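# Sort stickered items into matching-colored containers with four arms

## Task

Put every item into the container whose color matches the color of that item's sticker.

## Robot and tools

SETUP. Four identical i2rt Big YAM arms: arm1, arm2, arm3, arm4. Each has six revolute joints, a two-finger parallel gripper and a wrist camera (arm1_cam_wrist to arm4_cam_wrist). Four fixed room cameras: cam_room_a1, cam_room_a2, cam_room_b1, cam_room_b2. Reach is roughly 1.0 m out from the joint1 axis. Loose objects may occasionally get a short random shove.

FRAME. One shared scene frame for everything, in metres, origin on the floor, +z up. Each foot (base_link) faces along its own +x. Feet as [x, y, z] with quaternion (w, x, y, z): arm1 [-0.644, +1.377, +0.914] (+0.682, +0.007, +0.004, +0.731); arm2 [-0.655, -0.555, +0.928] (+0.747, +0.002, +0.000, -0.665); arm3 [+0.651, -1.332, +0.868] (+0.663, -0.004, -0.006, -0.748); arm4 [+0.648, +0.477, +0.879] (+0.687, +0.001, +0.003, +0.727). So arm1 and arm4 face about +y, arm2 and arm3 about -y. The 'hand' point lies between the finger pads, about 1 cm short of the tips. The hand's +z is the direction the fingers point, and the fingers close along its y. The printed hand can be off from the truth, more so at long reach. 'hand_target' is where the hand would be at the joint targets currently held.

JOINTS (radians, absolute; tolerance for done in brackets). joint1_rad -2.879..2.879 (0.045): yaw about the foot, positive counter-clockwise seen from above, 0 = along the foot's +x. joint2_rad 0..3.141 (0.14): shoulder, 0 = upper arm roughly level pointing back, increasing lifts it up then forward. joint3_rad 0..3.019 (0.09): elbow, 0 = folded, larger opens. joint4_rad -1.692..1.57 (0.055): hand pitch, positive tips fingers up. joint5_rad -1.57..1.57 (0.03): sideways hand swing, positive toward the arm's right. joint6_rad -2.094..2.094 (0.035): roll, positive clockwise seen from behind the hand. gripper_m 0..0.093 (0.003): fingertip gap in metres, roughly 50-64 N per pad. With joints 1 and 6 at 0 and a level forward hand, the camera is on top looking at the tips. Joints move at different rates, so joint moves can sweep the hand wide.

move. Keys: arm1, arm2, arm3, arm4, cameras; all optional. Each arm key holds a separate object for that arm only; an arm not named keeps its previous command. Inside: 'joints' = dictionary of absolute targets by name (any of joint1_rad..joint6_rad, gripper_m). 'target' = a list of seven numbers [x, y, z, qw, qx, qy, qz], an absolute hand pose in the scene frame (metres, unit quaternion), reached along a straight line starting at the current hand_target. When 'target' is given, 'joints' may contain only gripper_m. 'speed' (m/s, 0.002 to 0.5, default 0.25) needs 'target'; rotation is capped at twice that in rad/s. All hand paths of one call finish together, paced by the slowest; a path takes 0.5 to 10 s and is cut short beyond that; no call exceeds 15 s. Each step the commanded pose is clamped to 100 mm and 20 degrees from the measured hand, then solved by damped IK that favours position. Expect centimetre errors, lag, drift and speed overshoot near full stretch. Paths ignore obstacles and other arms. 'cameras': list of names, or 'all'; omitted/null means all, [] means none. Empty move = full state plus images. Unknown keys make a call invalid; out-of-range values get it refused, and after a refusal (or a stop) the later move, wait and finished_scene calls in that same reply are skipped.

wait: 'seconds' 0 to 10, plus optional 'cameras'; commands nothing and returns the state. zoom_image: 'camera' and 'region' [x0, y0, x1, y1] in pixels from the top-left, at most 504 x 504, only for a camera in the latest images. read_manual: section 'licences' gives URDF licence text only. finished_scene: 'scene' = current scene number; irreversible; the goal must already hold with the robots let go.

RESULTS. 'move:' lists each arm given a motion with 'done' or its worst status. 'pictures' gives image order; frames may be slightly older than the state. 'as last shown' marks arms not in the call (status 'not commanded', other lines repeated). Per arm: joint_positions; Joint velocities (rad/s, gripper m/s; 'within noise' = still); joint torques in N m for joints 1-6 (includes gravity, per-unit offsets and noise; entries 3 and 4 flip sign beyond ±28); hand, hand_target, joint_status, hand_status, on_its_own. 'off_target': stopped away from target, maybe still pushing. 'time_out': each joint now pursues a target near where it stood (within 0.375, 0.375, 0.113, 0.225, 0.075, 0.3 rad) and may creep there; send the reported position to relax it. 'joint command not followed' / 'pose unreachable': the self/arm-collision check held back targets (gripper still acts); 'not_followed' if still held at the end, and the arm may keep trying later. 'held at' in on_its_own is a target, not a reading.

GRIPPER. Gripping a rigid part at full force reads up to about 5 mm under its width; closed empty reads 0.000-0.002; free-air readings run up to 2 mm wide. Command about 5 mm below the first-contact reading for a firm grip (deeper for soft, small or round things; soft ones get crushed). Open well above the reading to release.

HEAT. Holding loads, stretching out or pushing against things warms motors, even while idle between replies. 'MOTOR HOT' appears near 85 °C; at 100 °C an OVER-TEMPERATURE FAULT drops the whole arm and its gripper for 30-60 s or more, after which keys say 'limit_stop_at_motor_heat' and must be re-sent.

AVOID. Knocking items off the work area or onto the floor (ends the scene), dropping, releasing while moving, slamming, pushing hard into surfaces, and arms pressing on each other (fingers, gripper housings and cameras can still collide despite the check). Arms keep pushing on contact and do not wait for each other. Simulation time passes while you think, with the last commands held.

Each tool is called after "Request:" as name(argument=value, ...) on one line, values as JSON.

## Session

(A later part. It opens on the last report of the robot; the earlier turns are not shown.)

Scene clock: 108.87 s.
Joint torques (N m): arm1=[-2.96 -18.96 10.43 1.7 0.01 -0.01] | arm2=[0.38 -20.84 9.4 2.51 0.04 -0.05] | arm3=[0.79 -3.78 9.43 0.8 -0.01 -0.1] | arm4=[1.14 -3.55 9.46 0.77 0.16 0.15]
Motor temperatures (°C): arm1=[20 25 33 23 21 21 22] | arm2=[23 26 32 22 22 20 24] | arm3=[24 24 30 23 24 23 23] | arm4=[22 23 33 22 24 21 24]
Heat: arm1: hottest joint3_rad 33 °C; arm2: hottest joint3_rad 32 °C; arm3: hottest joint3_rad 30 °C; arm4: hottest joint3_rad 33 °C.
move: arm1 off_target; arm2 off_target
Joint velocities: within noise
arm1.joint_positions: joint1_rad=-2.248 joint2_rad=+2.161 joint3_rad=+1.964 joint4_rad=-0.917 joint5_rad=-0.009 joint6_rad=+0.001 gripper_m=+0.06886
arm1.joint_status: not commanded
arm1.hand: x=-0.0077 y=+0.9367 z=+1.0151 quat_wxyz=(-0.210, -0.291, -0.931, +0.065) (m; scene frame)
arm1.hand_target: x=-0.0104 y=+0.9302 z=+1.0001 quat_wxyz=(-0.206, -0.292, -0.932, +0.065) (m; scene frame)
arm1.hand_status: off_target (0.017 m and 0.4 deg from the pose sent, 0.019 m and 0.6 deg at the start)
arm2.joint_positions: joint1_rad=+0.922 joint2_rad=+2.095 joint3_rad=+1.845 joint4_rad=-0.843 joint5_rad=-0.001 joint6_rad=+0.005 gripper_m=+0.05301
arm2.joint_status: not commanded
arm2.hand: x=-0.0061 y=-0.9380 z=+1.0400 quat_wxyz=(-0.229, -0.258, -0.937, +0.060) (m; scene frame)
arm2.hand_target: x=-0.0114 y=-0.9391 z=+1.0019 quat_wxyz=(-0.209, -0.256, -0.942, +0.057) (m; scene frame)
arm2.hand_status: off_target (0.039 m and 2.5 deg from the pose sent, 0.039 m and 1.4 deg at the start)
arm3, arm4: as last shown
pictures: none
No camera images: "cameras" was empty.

Request:
move(arm1={"joints":{"gripper_m":0.093}}, arm2={"joints":{"gripper_m":0.093}}, cameras=[])

Request:
move(arm1={"target":[-0.07,0.972,1.12,0.2065,0.2919,0.9316,-0.0647],"speed":0.3}, arm2={"target":[-0.07,-0.90,1.14,0.2088,0.256,0.9422,-0.0567],"speed":0.3}, cameras=["arm1_cam_wrist","arm2_cam_wrist"])

Request:
move(arm1={"target":[-0.4,1.21,1.137,0.2065,0.2919,0.9316,-0.0647],"speed":0.4}, arm2={"target":[-0.4,-0.705,1.15,0.2088,0.256,0.9422,-0.0567],"speed":0.4}, arm3={"target":[0.068,-0.999,1.15,0.0578,-0.9408,0.2609,0.2085],"speed":0.4}, arm4={"target":[0.068,0.91,1.15,0.0654,-0.9306,0.2952,0.2063],"speed":0.4}, cameras=["arm3_cam_wrist","arm4_cam_wrist"])

Scene clock: 125.93 s.
Joint torques (N m): arm1=[-2.73 -18.02 11.07 1.65 -0.05 -0.03] | arm2=[0.44 -21.13 9.96 2.32 0.03 -0.05] | arm3=[0.62 -3.66 9.4 0.83 -0.01 -0.1] | arm4=[0.79 -3.72 9.35 0.73 0.13 0.13]
Motor temperatures (°C): arm1=[20 25 32 23 21 21 22] | arm2=[23 26 31 22 22 20 24] | arm3=[24 24 30 23 24 23 23] | arm4=[22 23 33 22 24 21 24]
Heat: arm1: hottest joint3_rad 32 °C; arm2: hottest joint3_rad 31 °C; arm3: hottest joint3_rad 30 °C; arm4: hottest joint3_rad 33 °C.
move: arm1 done; arm2 done
Joint velocities: within noise
arm1.joint_positions: joint1_rad=-2.248 joint2_rad=+2.161 joint3_rad=+1.959 joint4_rad=-0.915 joint5_rad=-0.009 joint6_rad=+0.001 gripper_m=+0.09297
arm1.joint_status: all done
arm1.hand: x=-0.0088 y=+0.9375 z=+1.0122 quat_wxyz=(-0.208, -0.291, -0.932, +0.064) (m; scene frame)
arm1.hand_target: x=-0.0104 y=+0.9302 z=+1.0002 quat_wxyz=(-0.207, -0.292, -0.932, +0.065) (m; scene frame)
arm1.hand_status: not commanded
arm2.joint_positions: joint1_rad=+0.922 joint2_rad=+2.098 joint3_rad=+1.838 joint4_rad=-0.840 joint5_rad=-0.001 joint6_rad=+0.005 gripper_m=+0.09292
arm2.joint_status: all done
arm2.hand: x=-0.0075 y=-0.9371 z=+1.0346 quat_wxyz=(-0.226, -0.258, -0.937, +0.059) (m; scene frame)
arm2.hand_target: x=-0.0114 y=-0.9391 z=+1.0019 quat_wxyz=(-0.209, -0.256, -0.942, +0.056) (m; scene frame)
arm2.hand_status: not commanded
arm3, arm4: as last shown
pictures: none
No camera images: "cameras" was empty.

Scene clock: 127.20 s.
Joint torques (N m): arm1=[-2.73 -16.03 11.54 0.72 -0.03 -0.03] | arm2=[0.97 -18.55 11 1.16 0.16 0.01] | arm3=[0.62 -3.9 9.43 0.83 -0.01 -0.1] | arm4=[0.67 -3.72 9.51 0.7 0.16 0.13]
Motor temperatures (°C): arm1=[20 25 32 23 21 21 22] | arm2=[23 26 31 22 22 20 24] | arm3=[24 24 30 23 24 23 23] | arm4=[22 23 33 22 24 21 24]
Heat: arm1: hottest joint3_rad 32 °C; arm2: hottest joint3_rad 31 °C; arm3: hottest joint3_rad 30 °C; arm4: hottest joint3_rad 33 °C.
move: arm1 done; arm2 off_target
Joint velocities: within noise
arm1.joint_positions: joint1_rad=-2.248 joint2_rad=+1.897 joint3_rad=+1.832 joint4_rad=-1.038 joint5_rad=-0.010 joint6_rad=+0.000 gripper_m=+0.09297
arm1.joint_status: not commanded
arm1.hand: x=-0.0658 y=+0.9778 z=+1.1272 quat_wxyz=(-0.215, -0.290, -0.930, +0.066) (m; scene frame)
arm1.hand_target: x=-0.0700 y=+0.9721 z=+1.1200 quat_wxyz=(-0.207, -0.292, -0.932, +0.065) (m; scene frame)
arm1.hand_status: done (0.010 m and 1.0 deg from the pose sent, 0.129 m and 0.2 deg at the start)
arm2.joint_positions: joint1_rad=+0.922 joint2_rad=+1.832 joint3_rad=+1.763 joint4_rad=-1.019 joint5_rad=+0.000 joint6_rad=+0.005 gripper_m=+0.09292
arm2.joint_status: not commanded
arm2.hand: x=-0.0693 y=-0.9014 z=+1.1630 quat_wxyz=(-0.232, -0.258, -0.936, +0.060) (m; scene frame)
arm2.hand_target: x=-0.0704 y=-0.8998 z=+1.1404 quat_wxyz=(-0.209, -0.256, -0.942, +0.057) (m; scene frame)
arm2.hand_status: off_target (0.023 m and 2.7 deg from the pose sent, 0.128 m and 2.1 deg at the start)
arm3, arm4: as last shown
pictures: arm1_cam_wrist, arm2_cam_wrist
Images, in order (width x height): arm1_cam_wrist 672x504, arm2_cam_wrist 672x504.

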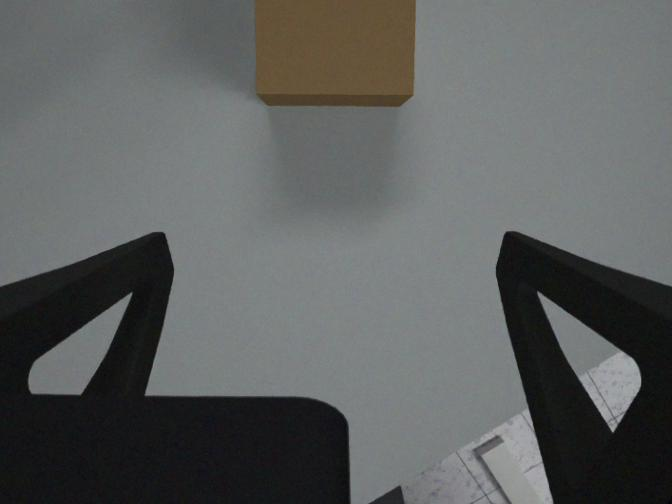

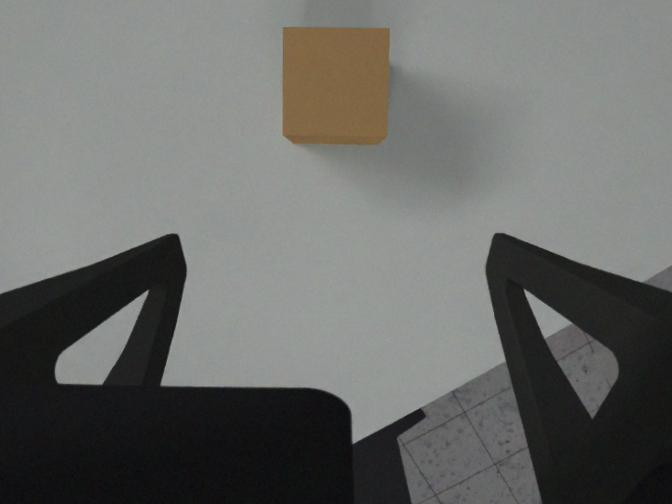

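Scene clock: 129.23 s.
Joint torques (N m): arm1=[-1.61 0.15 11.77 0.7 0.06 0.05] | arm2=[1.55 -3.19 10.51 1.14 0.16 0.08] | arm3=[2.67 -20.37 14.24 0.44 0.13 0.02] | arm4=[0.15 -22.42 12.86 0.29 -0.01 -0.09]
Motor temperatures (°C): arm1=[20 25 32 23 21 21 22] | arm2=[23 26 31 22 22 20 24] | arm3=[24 24 30 23 24 23 23] | arm4=[22 23 33 22 24 21 24]
Heat: arm1: hottest joint3_rad 32 °C; arm2: hottest joint3_rad 31 °C; arm3: hottest joint3_rad 30 °C; arm4: hottest joint3_rad 33 °C.
move: arm1 done; arm2 off_target; arm3 off_target; arm4 off_target
Joint velocities: within noise
arm1.joint_positions: joint1_rad=-2.248 joint2_rad=+0.782 joint3_rad=+0.788 joint4_rad=-1.114 joint5_rad=-0.009 joint6_rad=+0.000 gripper_m=+0.09297
arm1.joint_status: not commanded
arm1.hand: x=-0.3995 y=+1.2103 z=+1.1378 quat_wxyz=(-0.212, -0.291, -0.931, +0.066) (m; scene frame)
arm1.hand_target: x=-0.4000 y=+1.2100 z=+1.1370 quat_wxyz=(-0.207, -0.292, -0.932, +0.065) (m; scene frame)
arm1.hand_status: done (0.001 m and 0.7 deg from the pose sent, 0.407 m and 1.0 deg at the start)
arm2.joint_positions: joint1_rad=+0.922 joint2_rad=+0.797 joint3_rad=+0.804 joint4_rad=-1.104 joint5_rad=+0.003 joint6_rad=+0.005 gripper_m=+0.09292
arm2.joint_status: not commanded
arm2.hand: x=-0.3974 y=-0.7090 z=+1.1610 quat_wxyz=(-0.227, -0.258, -0.937, +0.061) (m; scene frame)
arm2.hand_target: x=-0.4002 y=-0.7050 z=+1.1503 quat_wxyz=(-0.209, -0.256, -0.942, +0.057) (m; scene frame)
arm2.hand_status: off_target (0.012 m and 2.2 deg from the pose sent, 0.385 m and 2.7 deg at the start)
arm3.joint_positions: joint1_rad=-1.971 joint2_rad=+1.814 joint3_rad=+1.839 joint4_rad=-1.193 joint5_rad=+0.022 joint6_rad=+0.019 gripper_m=+0.09306
arm3.joint_status: not commanded
arm3.hand: x=+0.0828 y=-0.9971 z=+1.1271 quat_wxyz=(+0.054, -0.944, +0.265, +0.188) (m; scene frame)
arm3.hand_target: x=+0.0691 y=-0.9997 z=+1.1500 quat_wxyz=(+0.058, -0.941, +0.261, +0.209) (m; scene frame)
arm3.hand_status: off_target (0.027 m and 2.4 deg from the pose sent, 0.380 m and 0.9 deg at the start)
arm4.joint_positions: joint1_rad=+0.882 joint2_rad=+1.980 joint3_rad=+2.061 joint4_rad=-1.242 joint5_rad=-0.003 joint6_rad=-0.014 gripper_m=+0.09311
arm4.joint_status: not commanded
arm4.hand: x=+0.0734 y=+0.8997 z=+1.1364 quat_wxyz=(-0.061, +0.933, -0.298, -0.195) (m; scene frame)
arm4.hand_target: x=+0.0687 y=+0.9096 z=+1.1501 quat_wxyz=(-0.066, +0.930, -0.295, -0.207) (m; scene frame)
arm4.hand_status: off_target (0.018 m and 1.4 deg from the pose sent, 0.435 m and 1.0 deg at the start)
pictures: arm3_cam_wrist, arm4_cam_wrist
Images, in order (width x height): arm3_cam_wrist 672x504, arm4_cam_wrist 672x504.

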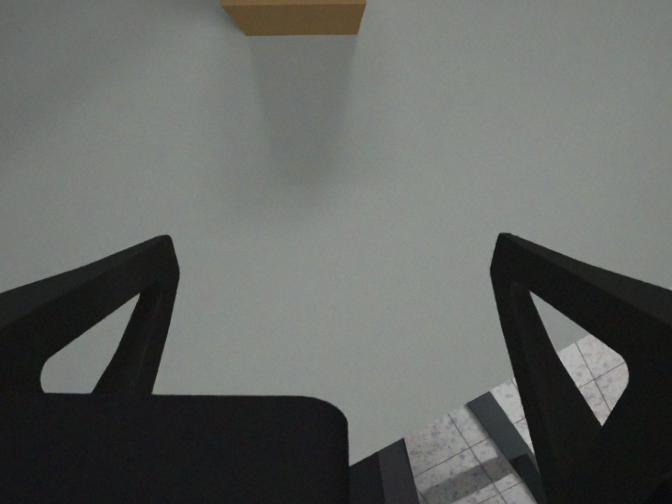

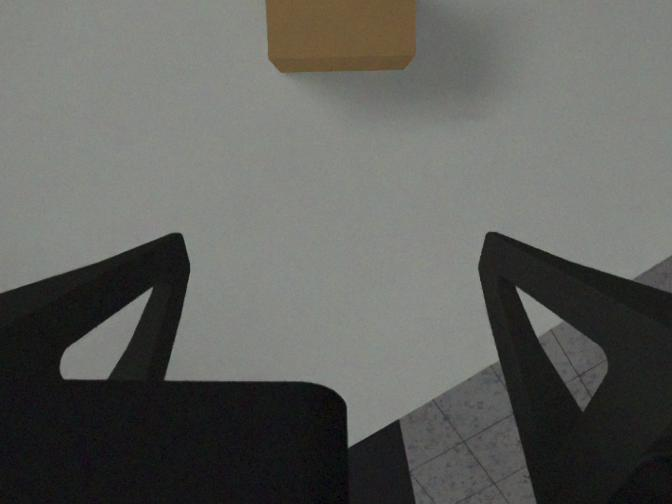

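Request:
move(arm3={"target":[-0.043,-0.950,1.058,0.0578,-0.9408,0.2609,0.2085],"speed":0.22}, arm4={"target":[-0.0145,0.9695,1.031,0.0654,-0.9306,0.2952,0.2063],"speed":0.22}, cameras=["arm3_cam_wrist","arm4_cam_wrist"])

Scene clock: 149.27 s.
Joint torques (N m): arm1=[-1.96 0.21 11.64 0.77 0.08 0.04] | arm2=[1.55 -3.14 10.54 1.14 0.15 0.07] | arm3=[2.49 -26.23 14.11 0.43 0.14 0.02] | arm4=[0.62 -26.64 12.71 0.34 -0.02 -0.04]
Motor temperatures (°C): arm1=[20 25 33 23 21 21 22] | arm2=[23 25 32 22 22 20 23] | arm3=[24 24 32 23 24 23 23] | arm4=[22 24 38 22 24 21 24]
Heat: arm1: hottest joint3_rad 33 °C; arm2: hottest joint3_rad 32 °C; arm3: hottest joint3_rad 32 °C; arm4: hottest joint3_rad 38 °C.
move: arm3 off_target; arm4 done
Joint velocities: within noise
arm1, arm2: as last shown
arm3.joint_positions: joint1_rad=-1.957 joint2_rad=+2.204 joint3_rad=+2.219 joint4_rad=-1.183 joint5_rad=+0.028 joint6_rad=+0.031 gripper_m=+0.09306
arm3.joint_status: not commanded
arm3.hand: x=-0.0277 y=-0.9463 z=+1.0366 quat_wxyz=(+0.054, -0.944, +0.265, +0.189) (m; scene frame)
arm3.hand_target: x=-0.0419 y=-0.9507 z=+1.0580 quat_wxyz=(+0.058, -0.941, +0.261, +0.209) (m; scene frame)
arm3.hand_status: off_target (0.027 m and 2.4 deg from the pose sent, 0.151 m and 2.4 deg at the start)
arm4.joint_positions: joint1_rad=+0.882 joint2_rad=+2.338 joint3_rad=+2.384 joint4_rad=-1.193 joint5_rad=-0.002 joint6_rad=-0.014 gripper_m=+0.09308
arm4.joint_status: not commanded
arm4.hand: x=-0.0096 y=+0.9607 z=+1.0300 quat_wxyz=(-0.064, +0.931, -0.298, -0.202) (m; scene frame)
arm4.hand_target: x=-0.0140 y=+0.9692 z=+1.0308 quat_wxyz=(-0.066, +0.930, -0.295, -0.207) (m; scene frame)
arm4.hand_status: done (0.010 m and 0.7 deg from the pose sent, 0.154 m and 1.5 deg at the start)
pictures: arm3_cam_wrist, arm4_cam_wrist
Images, in order (width x height): arm3_cam_wrist 672x504, arm4_cam_wrist 672x504.

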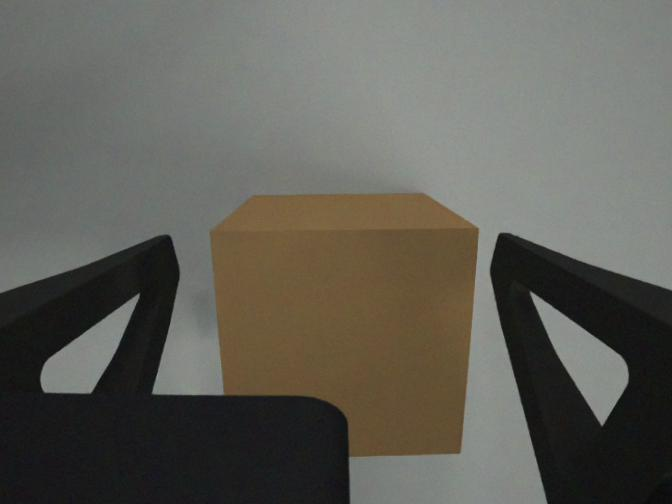

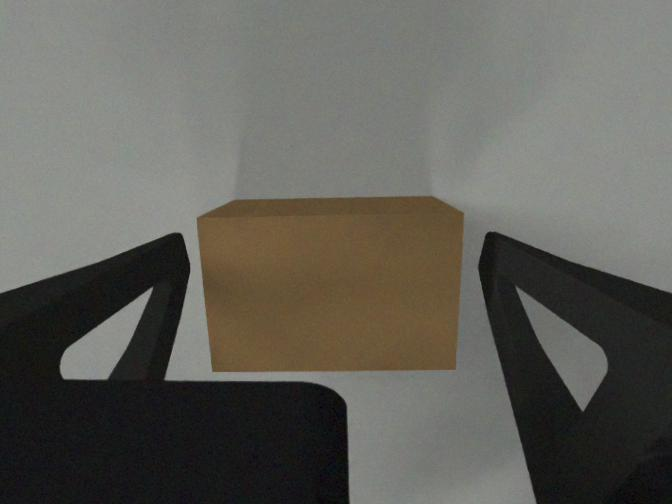

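Request:
move(arm3={"target":[-0.028,-0.9585,1.058,0.0578,-0.9408,0.2609,0.2085],"speed":0.1}, arm4={"target":[-0.0085,0.9655,1.019,0.0654,-0.9306,0.2952,0.2063],"speed":0.1}, cameras=["arm3_cam_wrist","arm4_cam_wrist"])

Scene clock: 156.20 s.
Joint torques (N m): arm1=[-1.79 0.32 11.78 0.7 0.11 0.07] | arm2=[1.55 -3.14 10.52 1.13 0.15 0.07] | arm3=[2.61 -27.75 8.88 1.37 0.13 0.04] | arm4=[0.44 -29.27 9.2 1.25 -0.01 -0.06]
Motor temperatures (°C): arm1=[20 25 33 23 21 21 22] | arm2=[23 25 32 22 22 20 23] | arm3=[24 25 32 23 24 23 23] | arm4=[22 25 39 22 24 21 24]
Heat: arm1: hottest joint3_rad 33 °C; arm2: hottest joint3_rad 32 °C; arm3: hottest joint3_rad 32 °C; arm4: hottest joint3_rad 39 °C.
move: arm3 off_target; arm4 done
Joint velocities: within noise
arm1, arm2: as last shown
arm3.joint_positions: joint1_rad=-1.957 joint2_rad=+2.167 joint3_rad=+2.179 joint4_rad=-1.163 joint5_rad=+0.028 joint6_rad=+0.032 gripper_m=+0.09306
arm3.joint_status: not commanded
arm3.hand: x=-0.0222 y=-0.9492 z=+1.0475 quat_wxyz=(+0.056, -0.942, +0.264, +0.197) (m; scene frame)
arm3.hand_target: x=-0.0278 y=-0.9585 z=+1.0580 quat_wxyz=(+0.058, -0.941, +0.261, +0.208) (m; scene frame)
arm3.hand_status: off_target (0.015 m and 1.4 deg from the pose sent, 0.025 m and 2.4 deg at the start)
arm4.joint_positions: joint1_rad=+0.882 joint2_rad=+2.338 joint3_rad=+2.343 joint4_rad=-1.165 joint5_rad=-0.002 joint6_rad=-0.014 gripper_m=+0.09308
arm4.joint_status: not commanded
arm4.hand: x=-0.0077 y=+0.9592 z=+1.0132 quat_wxyz=(-0.062, +0.932, -0.298, -0.196) (m; scene frame)
arm4.hand_target: x=-0.0083 y=+0.9655 z=+1.0189 quat_wxyz=(-0.065, +0.931, -0.295, -0.206) (m; scene frame)
arm4.hand_status: done (0.009 m and 1.3 deg from the pose sent, 0.012 m and 0.6 deg at the start)
pictures: arm3_cam_wrist, arm4_cam_wrist
Images, in order (width x height): arm3_cam_wrist 672x504, arm4_cam_wrist 672x504.

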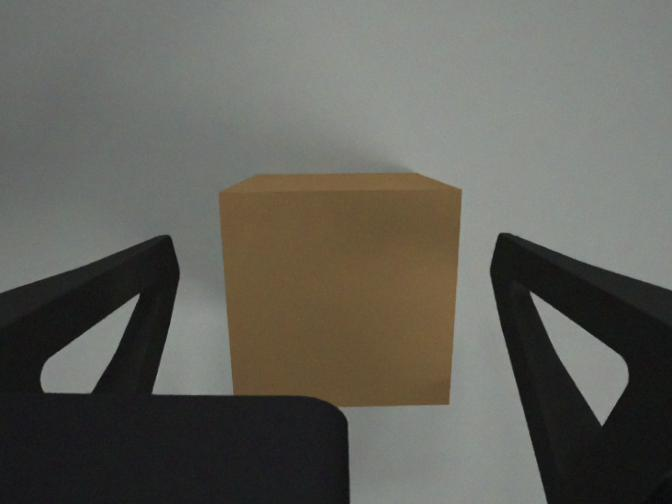

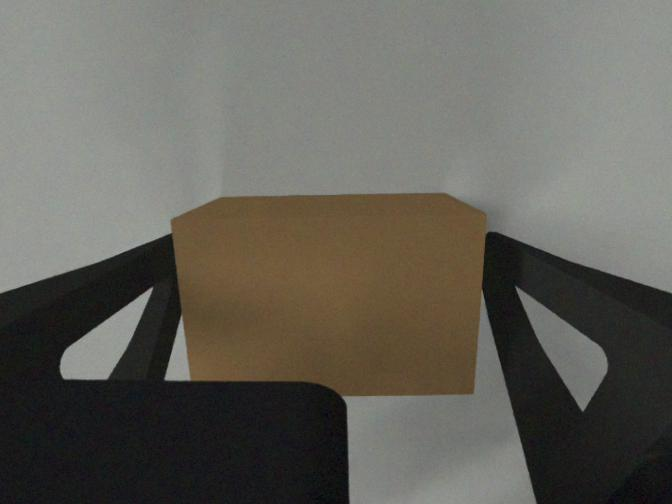

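Request:
move(arm3={"target":[-0.024,-0.961,1.040,0.0578,-0.9408,0.2609,0.2085],"speed":0.1}, arm4={"joints":{"gripper_m":0.056}}, cameras=["arm3_cam_wrist"])

Request:
move(arm3={"joints":{"gripper_m":0.035}}, arm4={"target":[0.03,0.935,1.14,0.0654,-0.9306,0.2952,0.2063],"speed":0.3}, cameras=["arm4_cam_wrist"])

Scene clock: 161.60 s.
Joint torques (N m): arm1=[-1.96 -0.15 11.7 0.81 0.13 0.07] | arm2=[1.49 -3.08 10.51 1.11 0.16 0.07] | arm3=[2.43 -27.81 8.94 1.37 0.12 0] | arm4=[0.56 -28.69 9.18 1.1 -0.04 -0.06]
Motor temperatures (°C): arm1=[20 25 33 23 21 21 22] | arm2=[23 25 32 22 22 20 23] | arm3=[24 25 31 23 24 23 23] | arm4=[22 26 38 22 24 21 24]
Heat: arm1: hottest joint3_rad 33 °C; arm2: hottest joint3_rad 32 °C; arm3: hottest joint3_rad 31 °C; arm4: hottest joint3_rad 38 °C.
move: arm3 off_target; arm4 off_target
Joint velocities: within noise
arm1, arm2: as last shown
arm3.joint_positions: joint1_rad=-1.957 joint2_rad=+2.154 joint3_rad=+2.104 joint4_rad=-1.105 joint5_rad=+0.028 joint6_rad=+0.033 gripper_m=+0.09306
arm3.joint_status: not commanded
arm3.hand: x=-0.0179 y=-0.9518 z=+1.0267 quat_wxyz=(+0.056, -0.943, +0.265, +0.195) (m; scene frame)
arm3.hand_target: x=-0.0238 y=-0.9610 z=+1.0398 quat_wxyz=(+0.058, -0.941, +0.261, +0.208) (m; scene frame)
arm3.hand_status: off_target (0.017 m and 1.6 deg from the pose sent, 0.014 m and 1.4 deg at the start)
arm4.joint_positions: joint1_rad=+0.882 joint2_rad=+2.338 joint3_rad=+2.343 joint4_rad=-1.164 joint5_rad=-0.002 joint6_rad=-0.014 gripper_m=+0.06944
arm4.joint_status: gripper_m off_target (ended at +0.06947, target +0.05600)
arm4.hand: x=-0.0078 y=+0.9593 z=+1.0132 quat_wxyz=(-0.062, +0.932, -0.298, -0.196) (m; scene frame)
arm4.hand_target: x=-0.0084 y=+0.9655 z=+1.0190 quat_wxyz=(-0.066, +0.931, -0.295, -0.206) (m; scene frame)
arm4.hand_status: not commanded
pictures: arm3_cam_wrist
Images, in order (width x height): arm3_cam_wrist 672x504.

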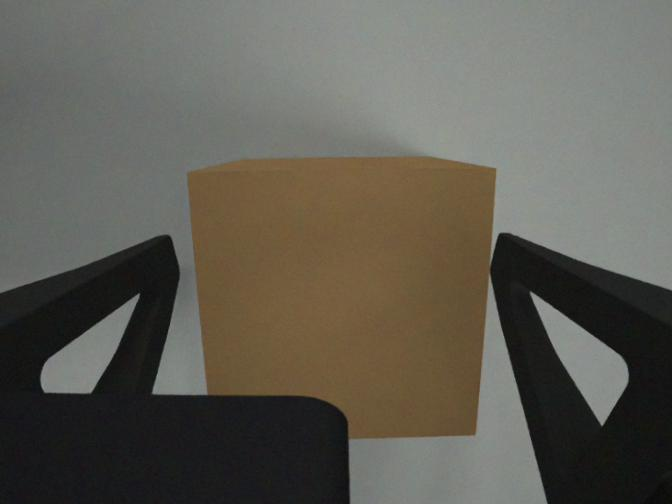

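Scene clock: 162.80 s.
Joint torques (N m): arm1=[-1.9 0.38 11.84 0.84 0.13 0.02] | arm2=[1.32 -3.08 10.54 1.14 0.16 0.07] | arm3=[2.49 -27.75 8.95 1.36 0.12 0.01] | arm4=[0.97 -24.41 11.44 0.38 0.01 -0.04]
Motor temperatures (°C): arm1=[20 25 33 23 21 21 22] | arm2=[23 25 32 22 22 20 23] | arm3=[24 25 31 23 24 23 23] | arm4=[22 26 38 22 24 21 25]
Heat: arm1: hottest joint3_rad 33 °C; arm2: hottest joint3_rad 32 °C; arm3: hottest joint3_rad 31 °C; arm4: hottest joint3_rad 38 °C.
move: arm3 off_target; arm4 done
Joint velocities: within noise
arm1, arm2: as last shown
arm3.joint_positions: joint1_rad=-1.957 joint2_rad=+2.154 joint3_rad=+2.104 joint4_rad=-1.105 joint5_rad=+0.029 joint6_rad=+0.033 gripper_m=+0.05301
arm3.joint_status: gripper_m off_target (ended at +0.05303, target +0.03500)
arm3.hand: x=-0.0178 y=-0.9517 z=+1.0270 quat_wxyz=(+0.056, -0.943, +0.265, +0.195) (m; scene frame)
arm3.hand_target: x=-0.0238 y=-0.9609 z=+1.0400 quat_wxyz=(+0.058, -0.941, +0.261, +0.208) (m; scene frame)
arm3.hand_status: not commanded
arm4.joint_positions: joint1_rad=+0.882 joint2_rad=+2.153 joint3_rad=+2.337 joint4_rad=-1.329 joint5_rad=-0.002 joint6_rad=-0.014 gripper_m=+0.06944
arm4.joint_status: not commanded
arm4.hand: x=+0.0331 y=+0.9301 z=+1.1360 quat_wxyz=(-0.064, +0.931, -0.298, -0.203) (m; scene frame)
arm4.hand_target: x=+0.0303 y=+0.9349 z=+1.1398 quat_wxyz=(-0.066, +0.930, -0.295, -0.207) (m; scene frame)
arm4.hand_status: done (0.007 m and 0.5 deg from the pose sent, 0.134 m and 1.3 deg at the start)
pictures: arm4_cam_wrist
Images, in order (width x height): arm4_cam_wrist 672x504.

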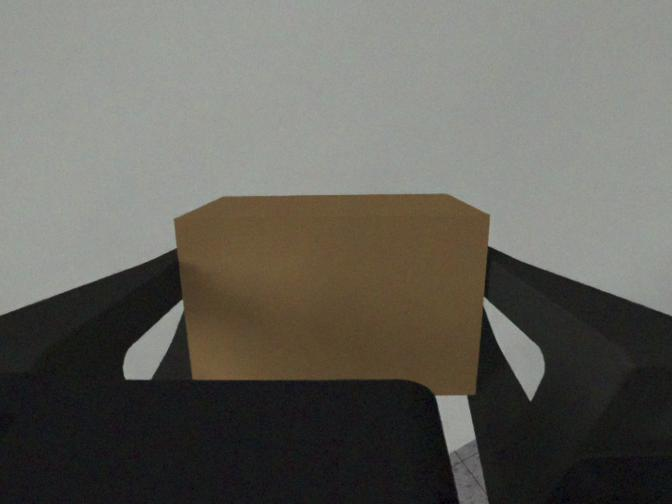

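Request:
move(arm3={"target":[0.03,-0.965,1.155,0.0578,-0.9408,0.2609,0.2085],"speed":0.35}, arm4={"target":[0.3,0.73,1.17,0.0654,-0.9306,0.2952,0.2063],"speed":0.4}, cameras=[])

Request:
move(arm3={"target":[0.3,-1.12,1.17,0.0578,-0.9408,0.2609,0.2085],"speed":0.4}, arm4={"joints":{"joint1_rad":-1.18,"joint2_rad":0.8,"joint3_rad":0.8,"joint4_rad":-1.134,"joint5_rad":0,"joint6_rad":0}}, cameras=["arm4_cam_wrist"])

Request:
move(arm3={"joints":{"joint1_rad":0.99,"joint2_rad":0.8,"joint3_rad":0.8,"joint4_rad":-1.134,"joint5_rad":0,"joint6_rad":0}}, arm4={"target":[1.085,0.685,0.93,0.2113,-0.2113,0.9531,0.0468],"speed":0.3}, cameras=["arm3_cam_wrist","arm4_cam_wrist"])

Scene clock: 188.93 s.
Joint torques (N m): arm1=[-1.79 0.44 11.84 0.75 0.07 0.08] | arm2=[1.49 -3.14 10.52 1.11 0.15 0.06] | arm3=[0.5 -25.35 13.59 0.44 -0.06 -0.1] | arm4=[1.38 -8.88 9.25 0.49 0.22 0.08]
Motor temperatures (°C): arm1=[20 24 34 23 21 21 21] | arm2=[23 25 32 22 22 20 23] | arm3=[24 28 31 23 24 23 24] | arm4=[22 26 36 22 24 21 26]
Heat: arm1: hottest joint3_rad 34 °C; arm2: hottest joint3_rad 32 °C; arm3: hottest joint3_rad 31 °C; arm4: hottest joint3_rad 36 °C.
move: arm3 off_target; arm4 done
Joint velocities: within noise
arm1, arm2: as last shown
arm3.joint_positions: joint1_rad=-1.959 joint2_rad=+1.998 joint3_rad=+2.099 joint4_rad=-1.288 joint5_rad=+0.021 joint6_rad=+0.018 gripper_m=+0.05300
arm3.joint_status: not commanded
arm3.hand: x=+0.0303 y=-0.9776 z=+1.1195 quat_wxyz=(+0.050, -0.948, +0.259, +0.180) (m; scene frame)
arm3.hand_target: x=+0.0314 y=-0.9658 z=+1.1549 quat_wxyz=(+0.058, -0.941, +0.261, +0.209) (m; scene frame)
arm3.hand_status: off_target (0.038 m and 3.5 deg from the pose sent, 0.137 m and 1.6 deg at the start)
arm4.joint_positions: joint1_rad=+0.883 joint2_rad=+1.182 joint3_rad=+1.203 joint4_rad=-1.145 joint5_rad=-0.002 joint6_rad=-0.014 gripper_m=+0.06944
arm4.joint_status: not commanded
arm4.hand: x=+0.3025 y=+0.7318 z=+1.1731 quat_wxyz=(-0.067, +0.929, -0.296, -0.213) (m; scene frame)
arm4.hand_target: x=+0.3000 y=+0.7301 z=+1.1701 quat_wxyz=(-0.065, +0.931, -0.295, -0.206) (m; scene frame)
arm4.hand_status: done (0.004 m and 0.8 deg from the pose sent, 0.335 m and 0.5 deg at the start)
pictures: none
No camera images: "cameras" was empty.

Scene clock: 190.97 s.
Joint torques (N m): arm1=[-1.08 0.26 11.77 0.59 0.14 0.04] | arm2=[1.32 -3.19 10.52 1.14 0.15 0.06] | arm3=[0.15 -8 9.35 0.83 -0.07 -0.13] | arm4=[0.73 -2.61 9.29 0.85 0.07 0.17]
Motor temperatures (°C): arm1=[20 24 34 23 21 21 21] | arm2=[23 25 32 22 22 20 23] | arm3=[24 28 31 23 24 23 24] | arm4=[22 26 36 22 24 21 26]
Heat: arm1: hottest joint3_rad 34 °C; arm2: hottest joint3_rad 32 °C; arm3: hottest joint3_rad 31 °C; arm4: hottest joint3_rad 36 °C.
move: arm3 done; arm4 done
Joint velocities: within noise
arm1, arm2: as last shown
arm3.joint_positions: joint1_rad=-1.961 joint2_rad=+1.119 joint3_rad=+1.198 joint4_rad=-1.194 joint5_rad=+0.019 joint6_rad=+0.017 gripper_m=+0.05300
arm3.joint_status: not commanded
arm3.hand: x=+0.2976 y=-1.1253 z=+1.1745 quat_wxyz=(+0.058, -0.940, +0.257, +0.214) (m; scene frame)
arm3.hand_target: x=+0.3000 y=-1.1202 z=+1.1701 quat_wxyz=(+0.058, -0.941, +0.261, +0.209) (m; scene frame)
arm3.hand_status: done (0.007 m and 0.8 deg from the pose sent, 0.309 m and 3.5 deg at the start)
arm4.joint_positions: joint1_rad=-1.178 joint2_rad=+0.797 joint3_rad=+0.796 joint4_rad=-1.141 joint5_rad=+0.001 joint6_rad=-0.012 gripper_m=+0.06951
arm4.joint_status: all done
arm4.hand: x=+0.9105 y=+0.6036 z=+1.1026 quat_wxyz=(-0.206, +0.224, -0.952, -0.045) (m; scene frame)
arm4.hand_target: x=+0.9130 y=+0.6043 z=+1.1040 quat_wxyz=(-0.208, +0.217, -0.952, -0.047) (m; scene frame)
arm4.hand_status: not commanded
pictures: arm4_cam_wrist
Images, in order (width x height): arm4_cam_wrist 672x504.

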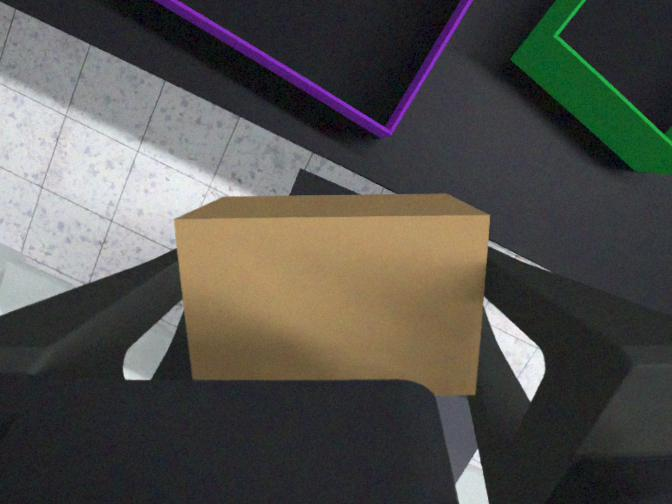

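Scene clock: 193.43 s.
Joint torques (N m): arm1=[-1.08 -0.21 11.88 0.79 0.09 0.04] | arm2=[1.55 -3.08 10.52 1.13 0.16 0.07] | arm3=[1.9 -3.14 9.55 1.26 0.1 -0.1] | arm4=[0.21 -12.92 10.03 1.18 0.16 0.18]
Motor temperatures (°C): arm1=[20 24 34 23 21 21 21] | arm2=[23 25 32 22 22 20 23] | arm3=[24 28 31 23 24 23 24] | arm4=[22 26 36 22 24 21 26]
Heat: arm1: hottest joint3_rad 34 °C; arm2: hottest joint3_rad 32 °C; arm3: hottest joint3_rad 31 °C; arm4: hottest joint3_rad 36 °C.
move: arm3 done; arm4 off_target
Joint velocities: within noise
arm1, arm2: as last shown
arm3.joint_positions: joint1_rad=+0.980 joint2_rad=+0.800 joint3_rad=+0.800 joint4_rad=-1.143 joint5_rad=-0.001 joint6_rad=+0.006 gripper_m=+0.05300
arm3.joint_status: all done
arm3.hand: x=+0.8707 y=-1.5184 z=+1.0964 quat_wxyz=(-0.203, -0.342, -0.914, +0.079) (m; scene frame)
arm3.hand_target: x=+0.8739 y=-1.5179 z=+1.0971 quat_wxyz=(-0.206, -0.334, -0.916, +0.081) (m; scene frame)
arm3.hand_status: not commanded
arm4.joint_positions: joint1_rad=-1.178 joint2_rad=+1.533 joint3_rad=+0.827 joint4_rad=-0.483 joint5_rad=+0.001 joint6_rad=-0.005 gripper_m=+0.06951
arm4.joint_status: not commanded
arm4.hand: x=+1.0605 y=+0.6758 z=+0.9120 quat_wxyz=(-0.182, +0.221, -0.957, -0.040) (m; scene frame)
arm4.hand_target: x=+1.0837 y=+0.6844 z=+0.9307 quat_wxyz=(-0.211, +0.211, -0.953, -0.047) (m; scene frame)
arm4.hand_status: off_target (0.032 m and 3.6 deg from the pose sent, 0.259 m and 1.6 deg at the start)
pictures: arm3_cam_wrist, arm4_cam_wrist
Images, in order (width x height): arm3_cam_wrist 672x504, arm4_cam_wrist 672x504.

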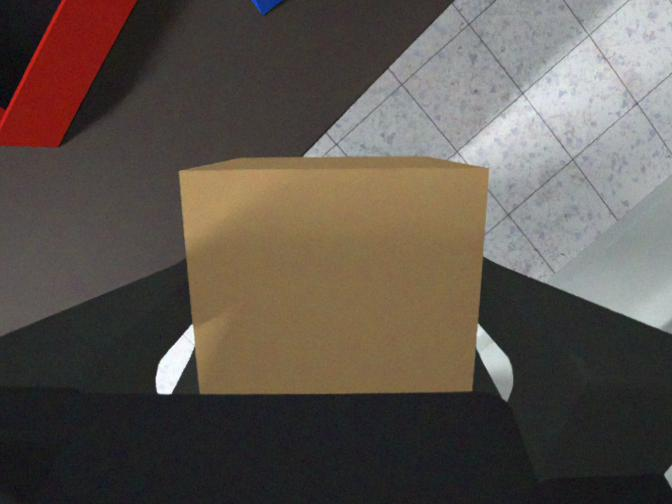

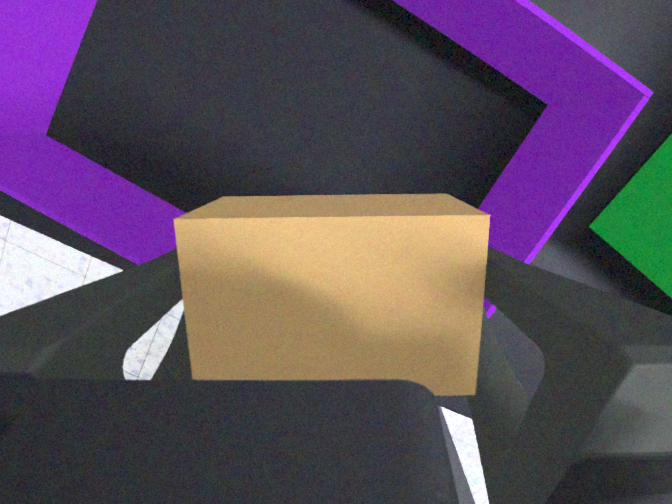

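Request:
move(arm3={"target":[1.137,-1.745,0.92,0.2034,0.3339,0.9174,-0.0740],"speed":0.4}, arm4={"target":[1.106,0.722,0.79,0.2113,-0.2113,0.9531,0.0468],"speed":0.2}, cameras=["arm3_cam_wrist","arm4_cam_wrist"])

Scene clock: 209.13 s.
Joint torques (N m): arm1=[-1.44 0.38 11.7 0.83 0.09 0.07] | arm2=[1.44 -3.08 10.54 1.11 0.15 0.07] | arm3=[1.32 -20.84 11.86 0.94 -0.08 -0.12] | arm4=[1.32 -15.44 7.02 1.21 0.22 0.14]
Motor temperatures (°C): arm1=[20 24 34 23 21 21 21] | arm2=[23 25 32 22 22 20 23] | arm3=[24 27 30 23 24 23 24] | arm4=[22 26 36 22 24 21 26]
Heat: arm1: hottest joint3_rad 34 °C; arm2: hottest joint3_rad 32 °C; arm3: hottest joint3_rad 30 °C; arm4: hottest joint3_rad 36 °C.
move: arm3 off_target; arm4 off_target
Joint velocities: within noise
arm1.joint_positions: joint1_rad=-2.248 joint2_rad=+0.782 joint3_rad=+0.788 joint4_rad=-1.114 joint5_rad=-0.009 joint6_rad=+0.000 gripper_m=+0.09297
arm1.joint_status: not commanded
arm1.hand: x=-0.3995 y=+1.2103 z=+1.1378 quat_wxyz=(-0.212, -0.291, -0.931, +0.066) (m; scene frame)
arm1.hand_target: x=-0.4000 y=+1.2100 z=+1.1370 quat_wxyz=(-0.207, -0.292, -0.932, +0.065) (m; scene frame)
arm1.hand_status: not commanded
arm2.joint_positions: joint1_rad=+0.922 joint2_rad=+0.797 joint3_rad=+0.804 joint4_rad=-1.104 joint5_rad=+0.003 joint6_rad=+0.005 gripper_m=+0.09292
arm2.joint_status: not commanded
arm2.hand: x=-0.3974 y=-0.7090 z=+1.1610 quat_wxyz=(-0.227, -0.258, -0.937, +0.061) (m; scene frame)
arm2.hand_target: x=-0.4002 y=-0.7050 z=+1.1503 quat_wxyz=(-0.209, -0.256, -0.942, +0.057) (m; scene frame)
arm2.hand_status: not commanded
arm3.joint_positions: joint1_rad=+0.980 joint2_rad=+1.909 joint3_rad=+1.310 joint4_rad=-0.608 joint5_rad=-0.011 joint6_rad=+0.002 gripper_m=+0.05300
arm3.joint_status: not commanded
arm3.hand: x=+1.1172 y=-1.7314 z=+0.8936 quat_wxyz=(-0.174, -0.342, -0.921, +0.064) (m; scene frame)
arm3.hand_target: x=+1.1359 y=-1.7440 z=+0.9207 quat_wxyz=(-0.203, -0.334, -0.917, +0.074) (m; scene frame)
arm3.hand_status: off_target (0.036 m and 3.7 deg from the pose sent, 0.392 m and 1.1 deg at the start)
arm4.joint_positions: joint1_rad=-1.133 joint2_rad=+1.908 joint3_rad=+0.864 joint4_rad=-0.123 joint5_rad=+0.022 joint6_rad=+0.045 gripper_m=+0.06951
arm4.joint_status: not commanded
arm4.hand: x=+1.0893 y=+0.7100 z=+0.7850 quat_wxyz=(-0.193, +0.216, -0.956, -0.042) (m; scene frame)
arm4.hand_target: x=+1.1053 y=+0.7218 z=+0.7906 quat_wxyz=(-0.211, +0.211, -0.953, -0.047) (m; scene frame)
arm4.hand_status: off_target (0.021 m and 2.3 deg from the pose sent, 0.138 m and 3.6 deg at the start)
pictures: arm3_cam_wrist, arm4_cam_wrist
Images, in order (width x height): arm3_cam_wrist 672x504, arm4_cam_wrist 672x504.

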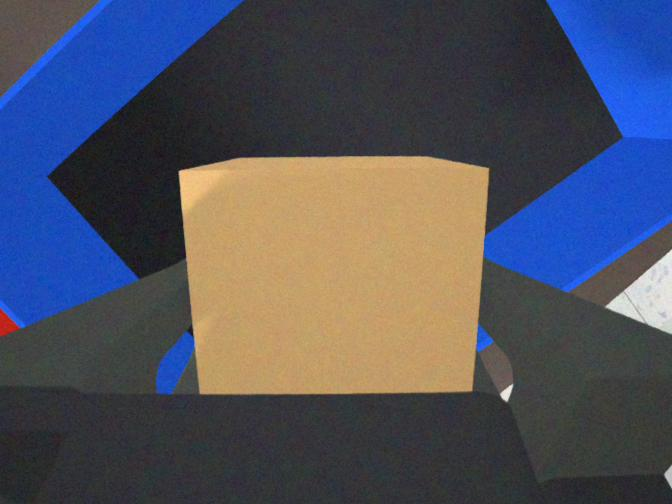

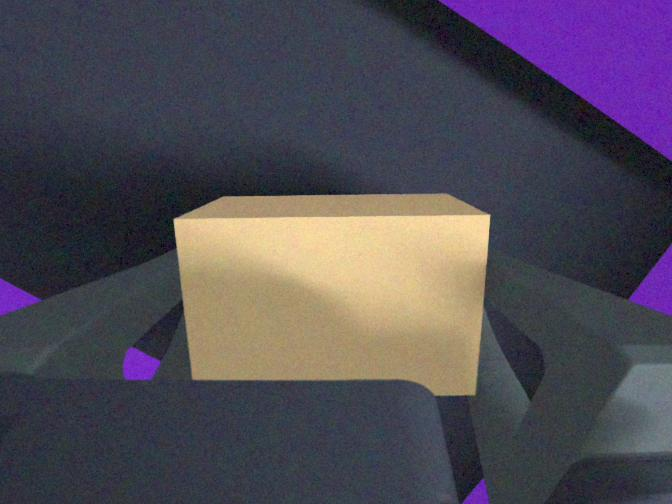

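Request:
move(arm3={"target":[1.145,-1.752,0.79,0.2034,0.3339,0.9174,-0.0740],"speed":0.25}, arm4={"target":[1.104,0.722,0.737,0.2113,-0.2113,0.9531,0.0468],"speed":0.1}, cameras=[])

Request:
move(arm3={"target":[1.145,-1.752,0.752,0.2034,0.3339,0.9174,-0.0740],"speed":0.1}, arm4={"target":[1.103,0.722,0.729,0.2113,-0.2113,0.9531,0.0468],"speed":0.05}, cameras=["arm3_cam_wrist"])

Scene clock: 222.60 s.
Joint torques (N m): arm1=[-2.14 -0.09 11.81 0.8 0.08 0.06] | arm2=[1.44 -3.02 10.51 1.13 0.16 0.07] | arm3=[1.49 -22.83 8.12 1.4 -0.04 -0.11] | arm4=[1.32 -15.27 5.83 1.29 0.22 0.15]
Motor temperatures (°C): arm1=[20 24 34 23 21 21 21] | arm2=[23 24 33 22 22 20 23] | arm3=[24 26 30 23 24 23 24] | arm4=[22 25 35 22 24 21 26]
Heat: arm1: hottest joint3_rad 34 °C; arm2: hottest joint3_rad 33 °C; arm3: hottest joint3_rad 30 °C; arm4: hottest joint3_rad 35 °C.
move: arm3 off_target; arm4 off_target
Joint velocities: within noise
arm1, arm2: as last shown
arm2.hand_target: x=-0.4002 y=-0.7051 z=+1.1503 quat_wxyz=(-0.209, -0.256, -0.942, +0.057) (m; scene frame)
arm3.joint_positions: joint1_rad=+0.980 joint2_rad=+2.144 joint3_rad=+1.310 joint4_rad=-0.355 joint5_rad=-0.011 joint6_rad=+0.002 gripper_m=+0.05300
arm3.joint_status: not commanded
arm3.hand: x=+1.1308 y=-1.7447 z=+0.7743 quat_wxyz=(-0.182, -0.341, -0.920, +0.067) (m; scene frame)
arm3.hand_target: x=+1.1447 y=-1.7518 z=+0.7904 quat_wxyz=(-0.204, -0.334, -0.917, +0.074) (m; scene frame)
arm3.hand_status: off_target (0.022 m and 2.7 deg from the pose sent, 0.109 m and 3.7 deg at the start)
arm4.joint_positions: joint1_rad=-1.133 joint2_rad=+2.034 joint3_rad=+0.875 joint4_rad=+0.011 joint5_rad=+0.024 joint6_rad=+0.049 gripper_m=+0.06951
arm4.joint_status: not commanded
arm4.hand: x=+1.0941 y=+0.7126 z=+0.7407 quat_wxyz=(-0.202, +0.214, -0.955, -0.044) (m; scene frame)
arm4.hand_target: x=+1.1036 y=+0.7218 z=+0.7373 quat_wxyz=(-0.211, +0.211, -0.953, -0.047) (m; scene frame)
arm4.hand_status: off_target (0.014 m and 1.1 deg from the pose sent, 0.052 m and 2.3 deg at the start)
pictures: none
No camera images: "cameras" was empty.

Scene clock: 223.70 s.
Joint torques (N m): arm1=[-2.14 0.85 11.74 0.83 0.09 0.02] | arm2=[1.44 -3.02 10.58 1.17 0.15 0.07] | arm3=[1.61 -20.48 7.84 1.31 -0.04 -0.09] | arm4=[1.61 -14.21 5.72 1.32 0.24 0.15]
Motor temperatures (°C): arm1=[20 24 34 23 21 21 21] | arm2=[23 24 33 22 22 20 23] | arm3=[24 26 30 23 24 23 24] | arm4=[22 25 35 22 24 21 26]
Heat: arm1: hottest joint3_rad 34 °C; arm2: hottest joint3_rad 33 °C; arm3: hottest joint3_rad 30 °C; arm4: hottest joint3_rad 35 °C.
move: arm3 done; arm4 off_target
Joint velocities: within noise
arm1, arm2: as last shown
arm3.joint_positions: joint1_rad=+0.980 joint2_rad=+2.192 joint3_rad=+1.310 joint4_rad=-0.280 joint5_rad=-0.011 joint6_rad=+0.002 gripper_m=+0.05300
arm3.joint_status: not commanded
arm3.hand: x=+1.1352 y=-1.7487 z=+0.7521 quat_wxyz=(-0.195, -0.340, -0.917, +0.072) (m; scene frame)
arm3.hand_target: x=+1.1448 y=-1.7519 z=+0.7521 quat_wxyz=(-0.203, -0.334, -0.917, +0.074) (m; scene frame)
arm3.hand_status: done (0.010 m and 1.2 deg from the pose sent, 0.027 m and 2.7 deg at the start)
arm4.joint_positions: joint1_rad=-1.132 joint2_rad=+2.041 joint3_rad=+0.875 joint4_rad=+0.029 joint5_rad=+0.024 joint6_rad=+0.049 gripper_m=+0.06951
arm4.joint_status: not commanded
arm4.hand: x=+1.0958 y=+0.7142 z=+0.7391 quat_wxyz=(-0.208, +0.214, -0.953, -0.045) (m; scene frame)
arm4.hand_target: x=+1.1025 y=+0.7217 z=+0.7295 quat_wxyz=(-0.211, +0.211, -0.953, -0.047) (m; scene frame)
arm4.hand_status: off_target (0.015 m and 0.5 deg from the pose sent, 0.017 m and 1.2 deg at the start)
pictures: arm3_cam_wrist
Images, in order (width x height): arm3_cam_wrist 672x504.

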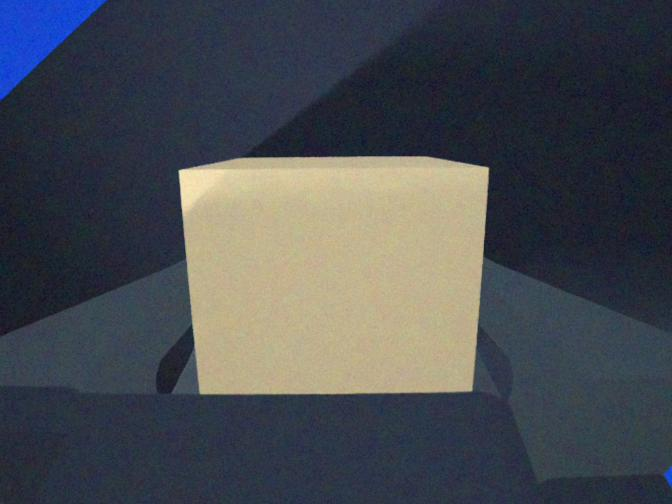

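Request:
move(arm3={"target":[1.144,-1.752,0.741,0.2034,0.3339,0.9174,-0.0740],"speed":0.06}, arm4={"joints":{"gripper_m":0.093}}, cameras=[])

Request:
move(arm3={"joints":{"gripper_m":0.093}}, arm4={"target":[1.04,0.69,0.92,0.2113,-0.2113,0.9531,0.0468],"speed":0.35}, cameras=["arm4_cam_wrist"])

Request:
move(arm3={"target":[1.1,-1.715,0.93,0.2034,0.3339,0.9174,-0.0740],"speed":0.35}, cameras=["arm3_cam_wrist"])

Scene clock: 229.90 s.
Joint torques (N m): arm1=[-1.85 -0.32 11.84 1.05 0.09 0.06] | arm2=[1.49 -3.02 10.52 1.13 0.14 0.07] | arm3=[1.55 -18.84 7.79 1.55 -0.05 -0.11] | arm4=[1.14 -14.86 5.5 1.22 0.18 0.15]
Motor temperatures (°C): arm1=[20 24 34 23 21 21 21] | arm2=[23 24 33 22 22 20 23] | arm3=[24 27 30 23 24 23 24] | arm4=[22 25 35 22 24 21 26]
Heat: arm1: hottest joint3_rad 34 °C; arm2: hottest joint3_rad 33 °C; arm3: hottest joint3_rad 30 °C; arm4: hottest joint3_rad 35 °C.
move: arm3 off_target; arm4 done
Joint velocities: within noise
arm1, arm2: as last shown
arm3.joint_positions: joint1_rad=+0.980 joint2_rad=+2.195 joint3_rad=+1.310 joint4_rad=-0.265 joint5_rad=-0.011 joint6_rad=+0.002 gripper_m=+0.05300
arm3.joint_status: not commanded
arm3.hand: x=+1.1373 y=-1.7505 z=+0.7520 quat_wxyz=(-0.201, -0.339, -0.916, +0.074) (m; scene frame)
arm3.hand_target: x=+1.1436 y=-1.7517 z=+0.7413 quat_wxyz=(-0.203, -0.334, -0.917, +0.074) (m; scene frame)
arm3.hand_status: off_target (0.013 m and 0.7 deg from the pose sent, 0.015 m and 1.2 deg at the start)
arm4.joint_positions: joint1_rad=-1.130 joint2_rad=+2.049 joint3_rad=+0.878 joint4_rad=+0.033 joint5_rad=+0.026 joint6_rad=+0.050 gripper_m=+0.09290
arm4.joint_status: all done
arm4.hand: x=+1.0962 y=+0.7150 z=+0.7365 quat_wxyz=(-0.208, +0.214, -0.953, -0.045) (m; scene frame)
arm4.hand_target: x=+1.1024 y=+0.7218 z=+0.7294 quat_wxyz=(-0.211, +0.211, -0.953, -0.047) (m; scene frame)
arm4.hand_status: not commanded
pictures: none
No camera images: "cameras" was empty.

Scene clock: 231.20 s.
Joint torques (N m): arm1=[-1.49 -0.15 11.85 0.95 0.11 0.05] | arm2=[1.49 -2.96 10.52 1.17 0.15 0.07] | arm3=[1.38 -19.96 7.73 1.29 -0.03 -0.11] | arm4=[1.55 -9.93 7.06 0.34 0.22 0.2]
Motor temperatures (°C): arm1=[20 24 34 23 21 21 21] | arm2=[23 24 33 22 22 20 23] | arm3=[24 27 30 23 24 23 24] | arm4=[22 25 34 22 24 21 26]
Heat: arm1: hottest joint3_rad 34 °C; arm2: hottest joint3_rad 33 °C; arm3: hottest joint3_rad 30 °C; arm4: hottest joint3_rad 34 °C.
move: arm3 done; arm4 off_target
Joint velocities: within noise
arm1, arm2: as last shown
arm3.joint_positions: joint1_rad=+0.980 joint2_rad=+2.204 joint3_rad=+1.310 joint4_rad=-0.258 joint5_rad=-0.011 joint6_rad=+0.002 gripper_m=+0.09297
arm3.joint_status: all done
arm3.hand: x=+1.1368 y=-1.7500 z=+0.7472 quat_wxyz=(-0.200, -0.339, -0.916, +0.073) (m; scene frame)
arm3.hand_target: x=+1.1436 y=-1.7517 z=+0.7412 quat_wxyz=(-0.203, -0.334, -0.917, +0.074) (m; scene frame)
arm3.hand_status: not commanded
arm4.joint_positions: joint1_rad=-1.126 joint2_rad=+1.447 joint3_rad=+0.761 joint4_rad=-0.411 joint5_rad=+0.028 joint6_rad=+0.053 gripper_m=+0.09290
arm4.joint_status: not commanded
arm4.hand: x=+1.0452 y=+0.6892 z=+0.9302 quat_wxyz=(-0.226, +0.213, -0.949, -0.050) (m; scene frame)
arm4.hand_target: x=+1.0399 y=+0.6899 z=+0.9203 quat_wxyz=(-0.212, +0.211, -0.953, -0.047) (m; scene frame)
arm4.hand_status: off_target (0.011 m and 1.9 deg from the pose sent, 0.194 m and 0.6 deg at the start)
pictures: arm4_cam_wrist
Images, in order (width x height): arm4_cam_wrist 672x504.

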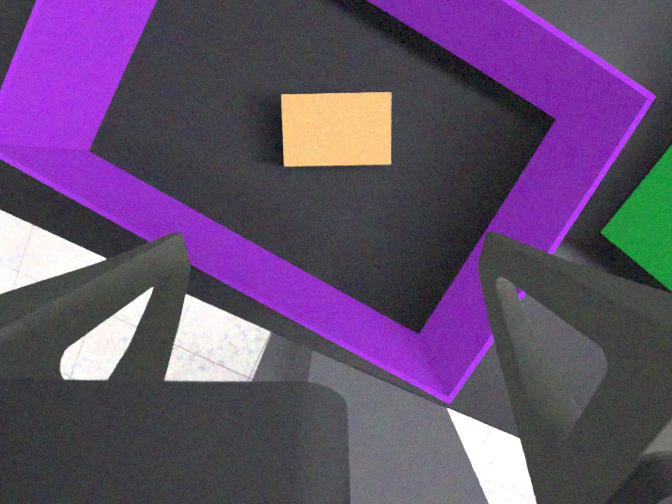

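Scene clock: 232.63 s.
Joint torques (N m): arm1=[-1.9 0.5 11.82 0.8 0.13 0.03] | arm2=[1.49 -3.14 10.51 1.16 0.15 0.07] | arm3=[0.97 -16.73 7.84 0.65 0.04 -0.11] | arm4=[1.61 -10.05 7.09 0.44 0.21 0.17]
Motor temperatures (°C): arm1=[20 24 34 23 21 21 21] | arm2=[23 24 33 22 22 20 23] | arm3=[24 27 30 23 24 23 24] | arm4=[22 25 34 22 24 21 26]
Heat: arm1: hottest joint3_rad 34 °C; arm2: hottest joint3_rad 33 °C; arm3: hottest joint3_rad 30 °C; arm4: hottest joint3_rad 34 °C.
move: arm3 off_target
Joint velocities: within noise
arm1, arm2, arm4: as last shown
arm3.joint_positions: joint1_rad=+0.981 joint2_rad=+1.767 joint3_rad=+1.217 joint4_rad=-0.568 joint5_rad=-0.015 joint6_rad=-0.001 gripper_m=+0.09297
arm3.joint_status: not commanded
arm3.hand: x=+1.1034 y=-1.7176 z=+0.9411 quat_wxyz=(-0.216, -0.336, -0.914, +0.077) (m; scene frame)
arm3.hand_target: x=+1.0999 y=-1.7148 z=+0.9300 quat_wxyz=(-0.203, -0.334, -0.917, +0.074) (m; scene frame)
arm3.hand_status: off_target (0.012 m and 1.5 deg from the pose sent, 0.190 m and 0.8 deg at the start)
pictures: arm3_cam_wrist
Images, in order (width x height): arm3_cam_wrist 672x504.

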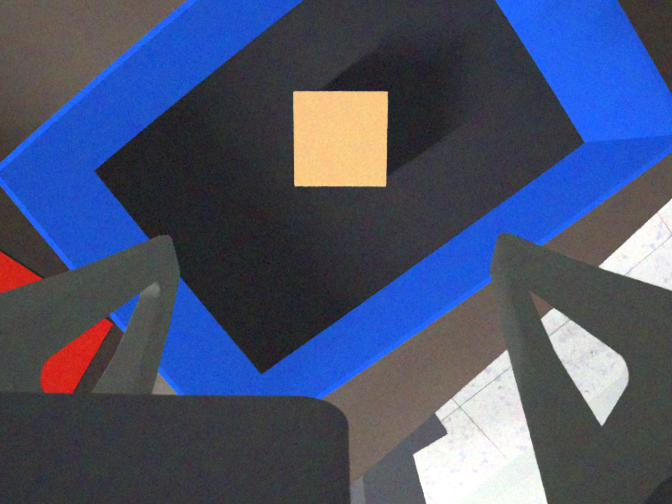

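Request:
finished_scene(scene=3)

The scene is finished: the task was done.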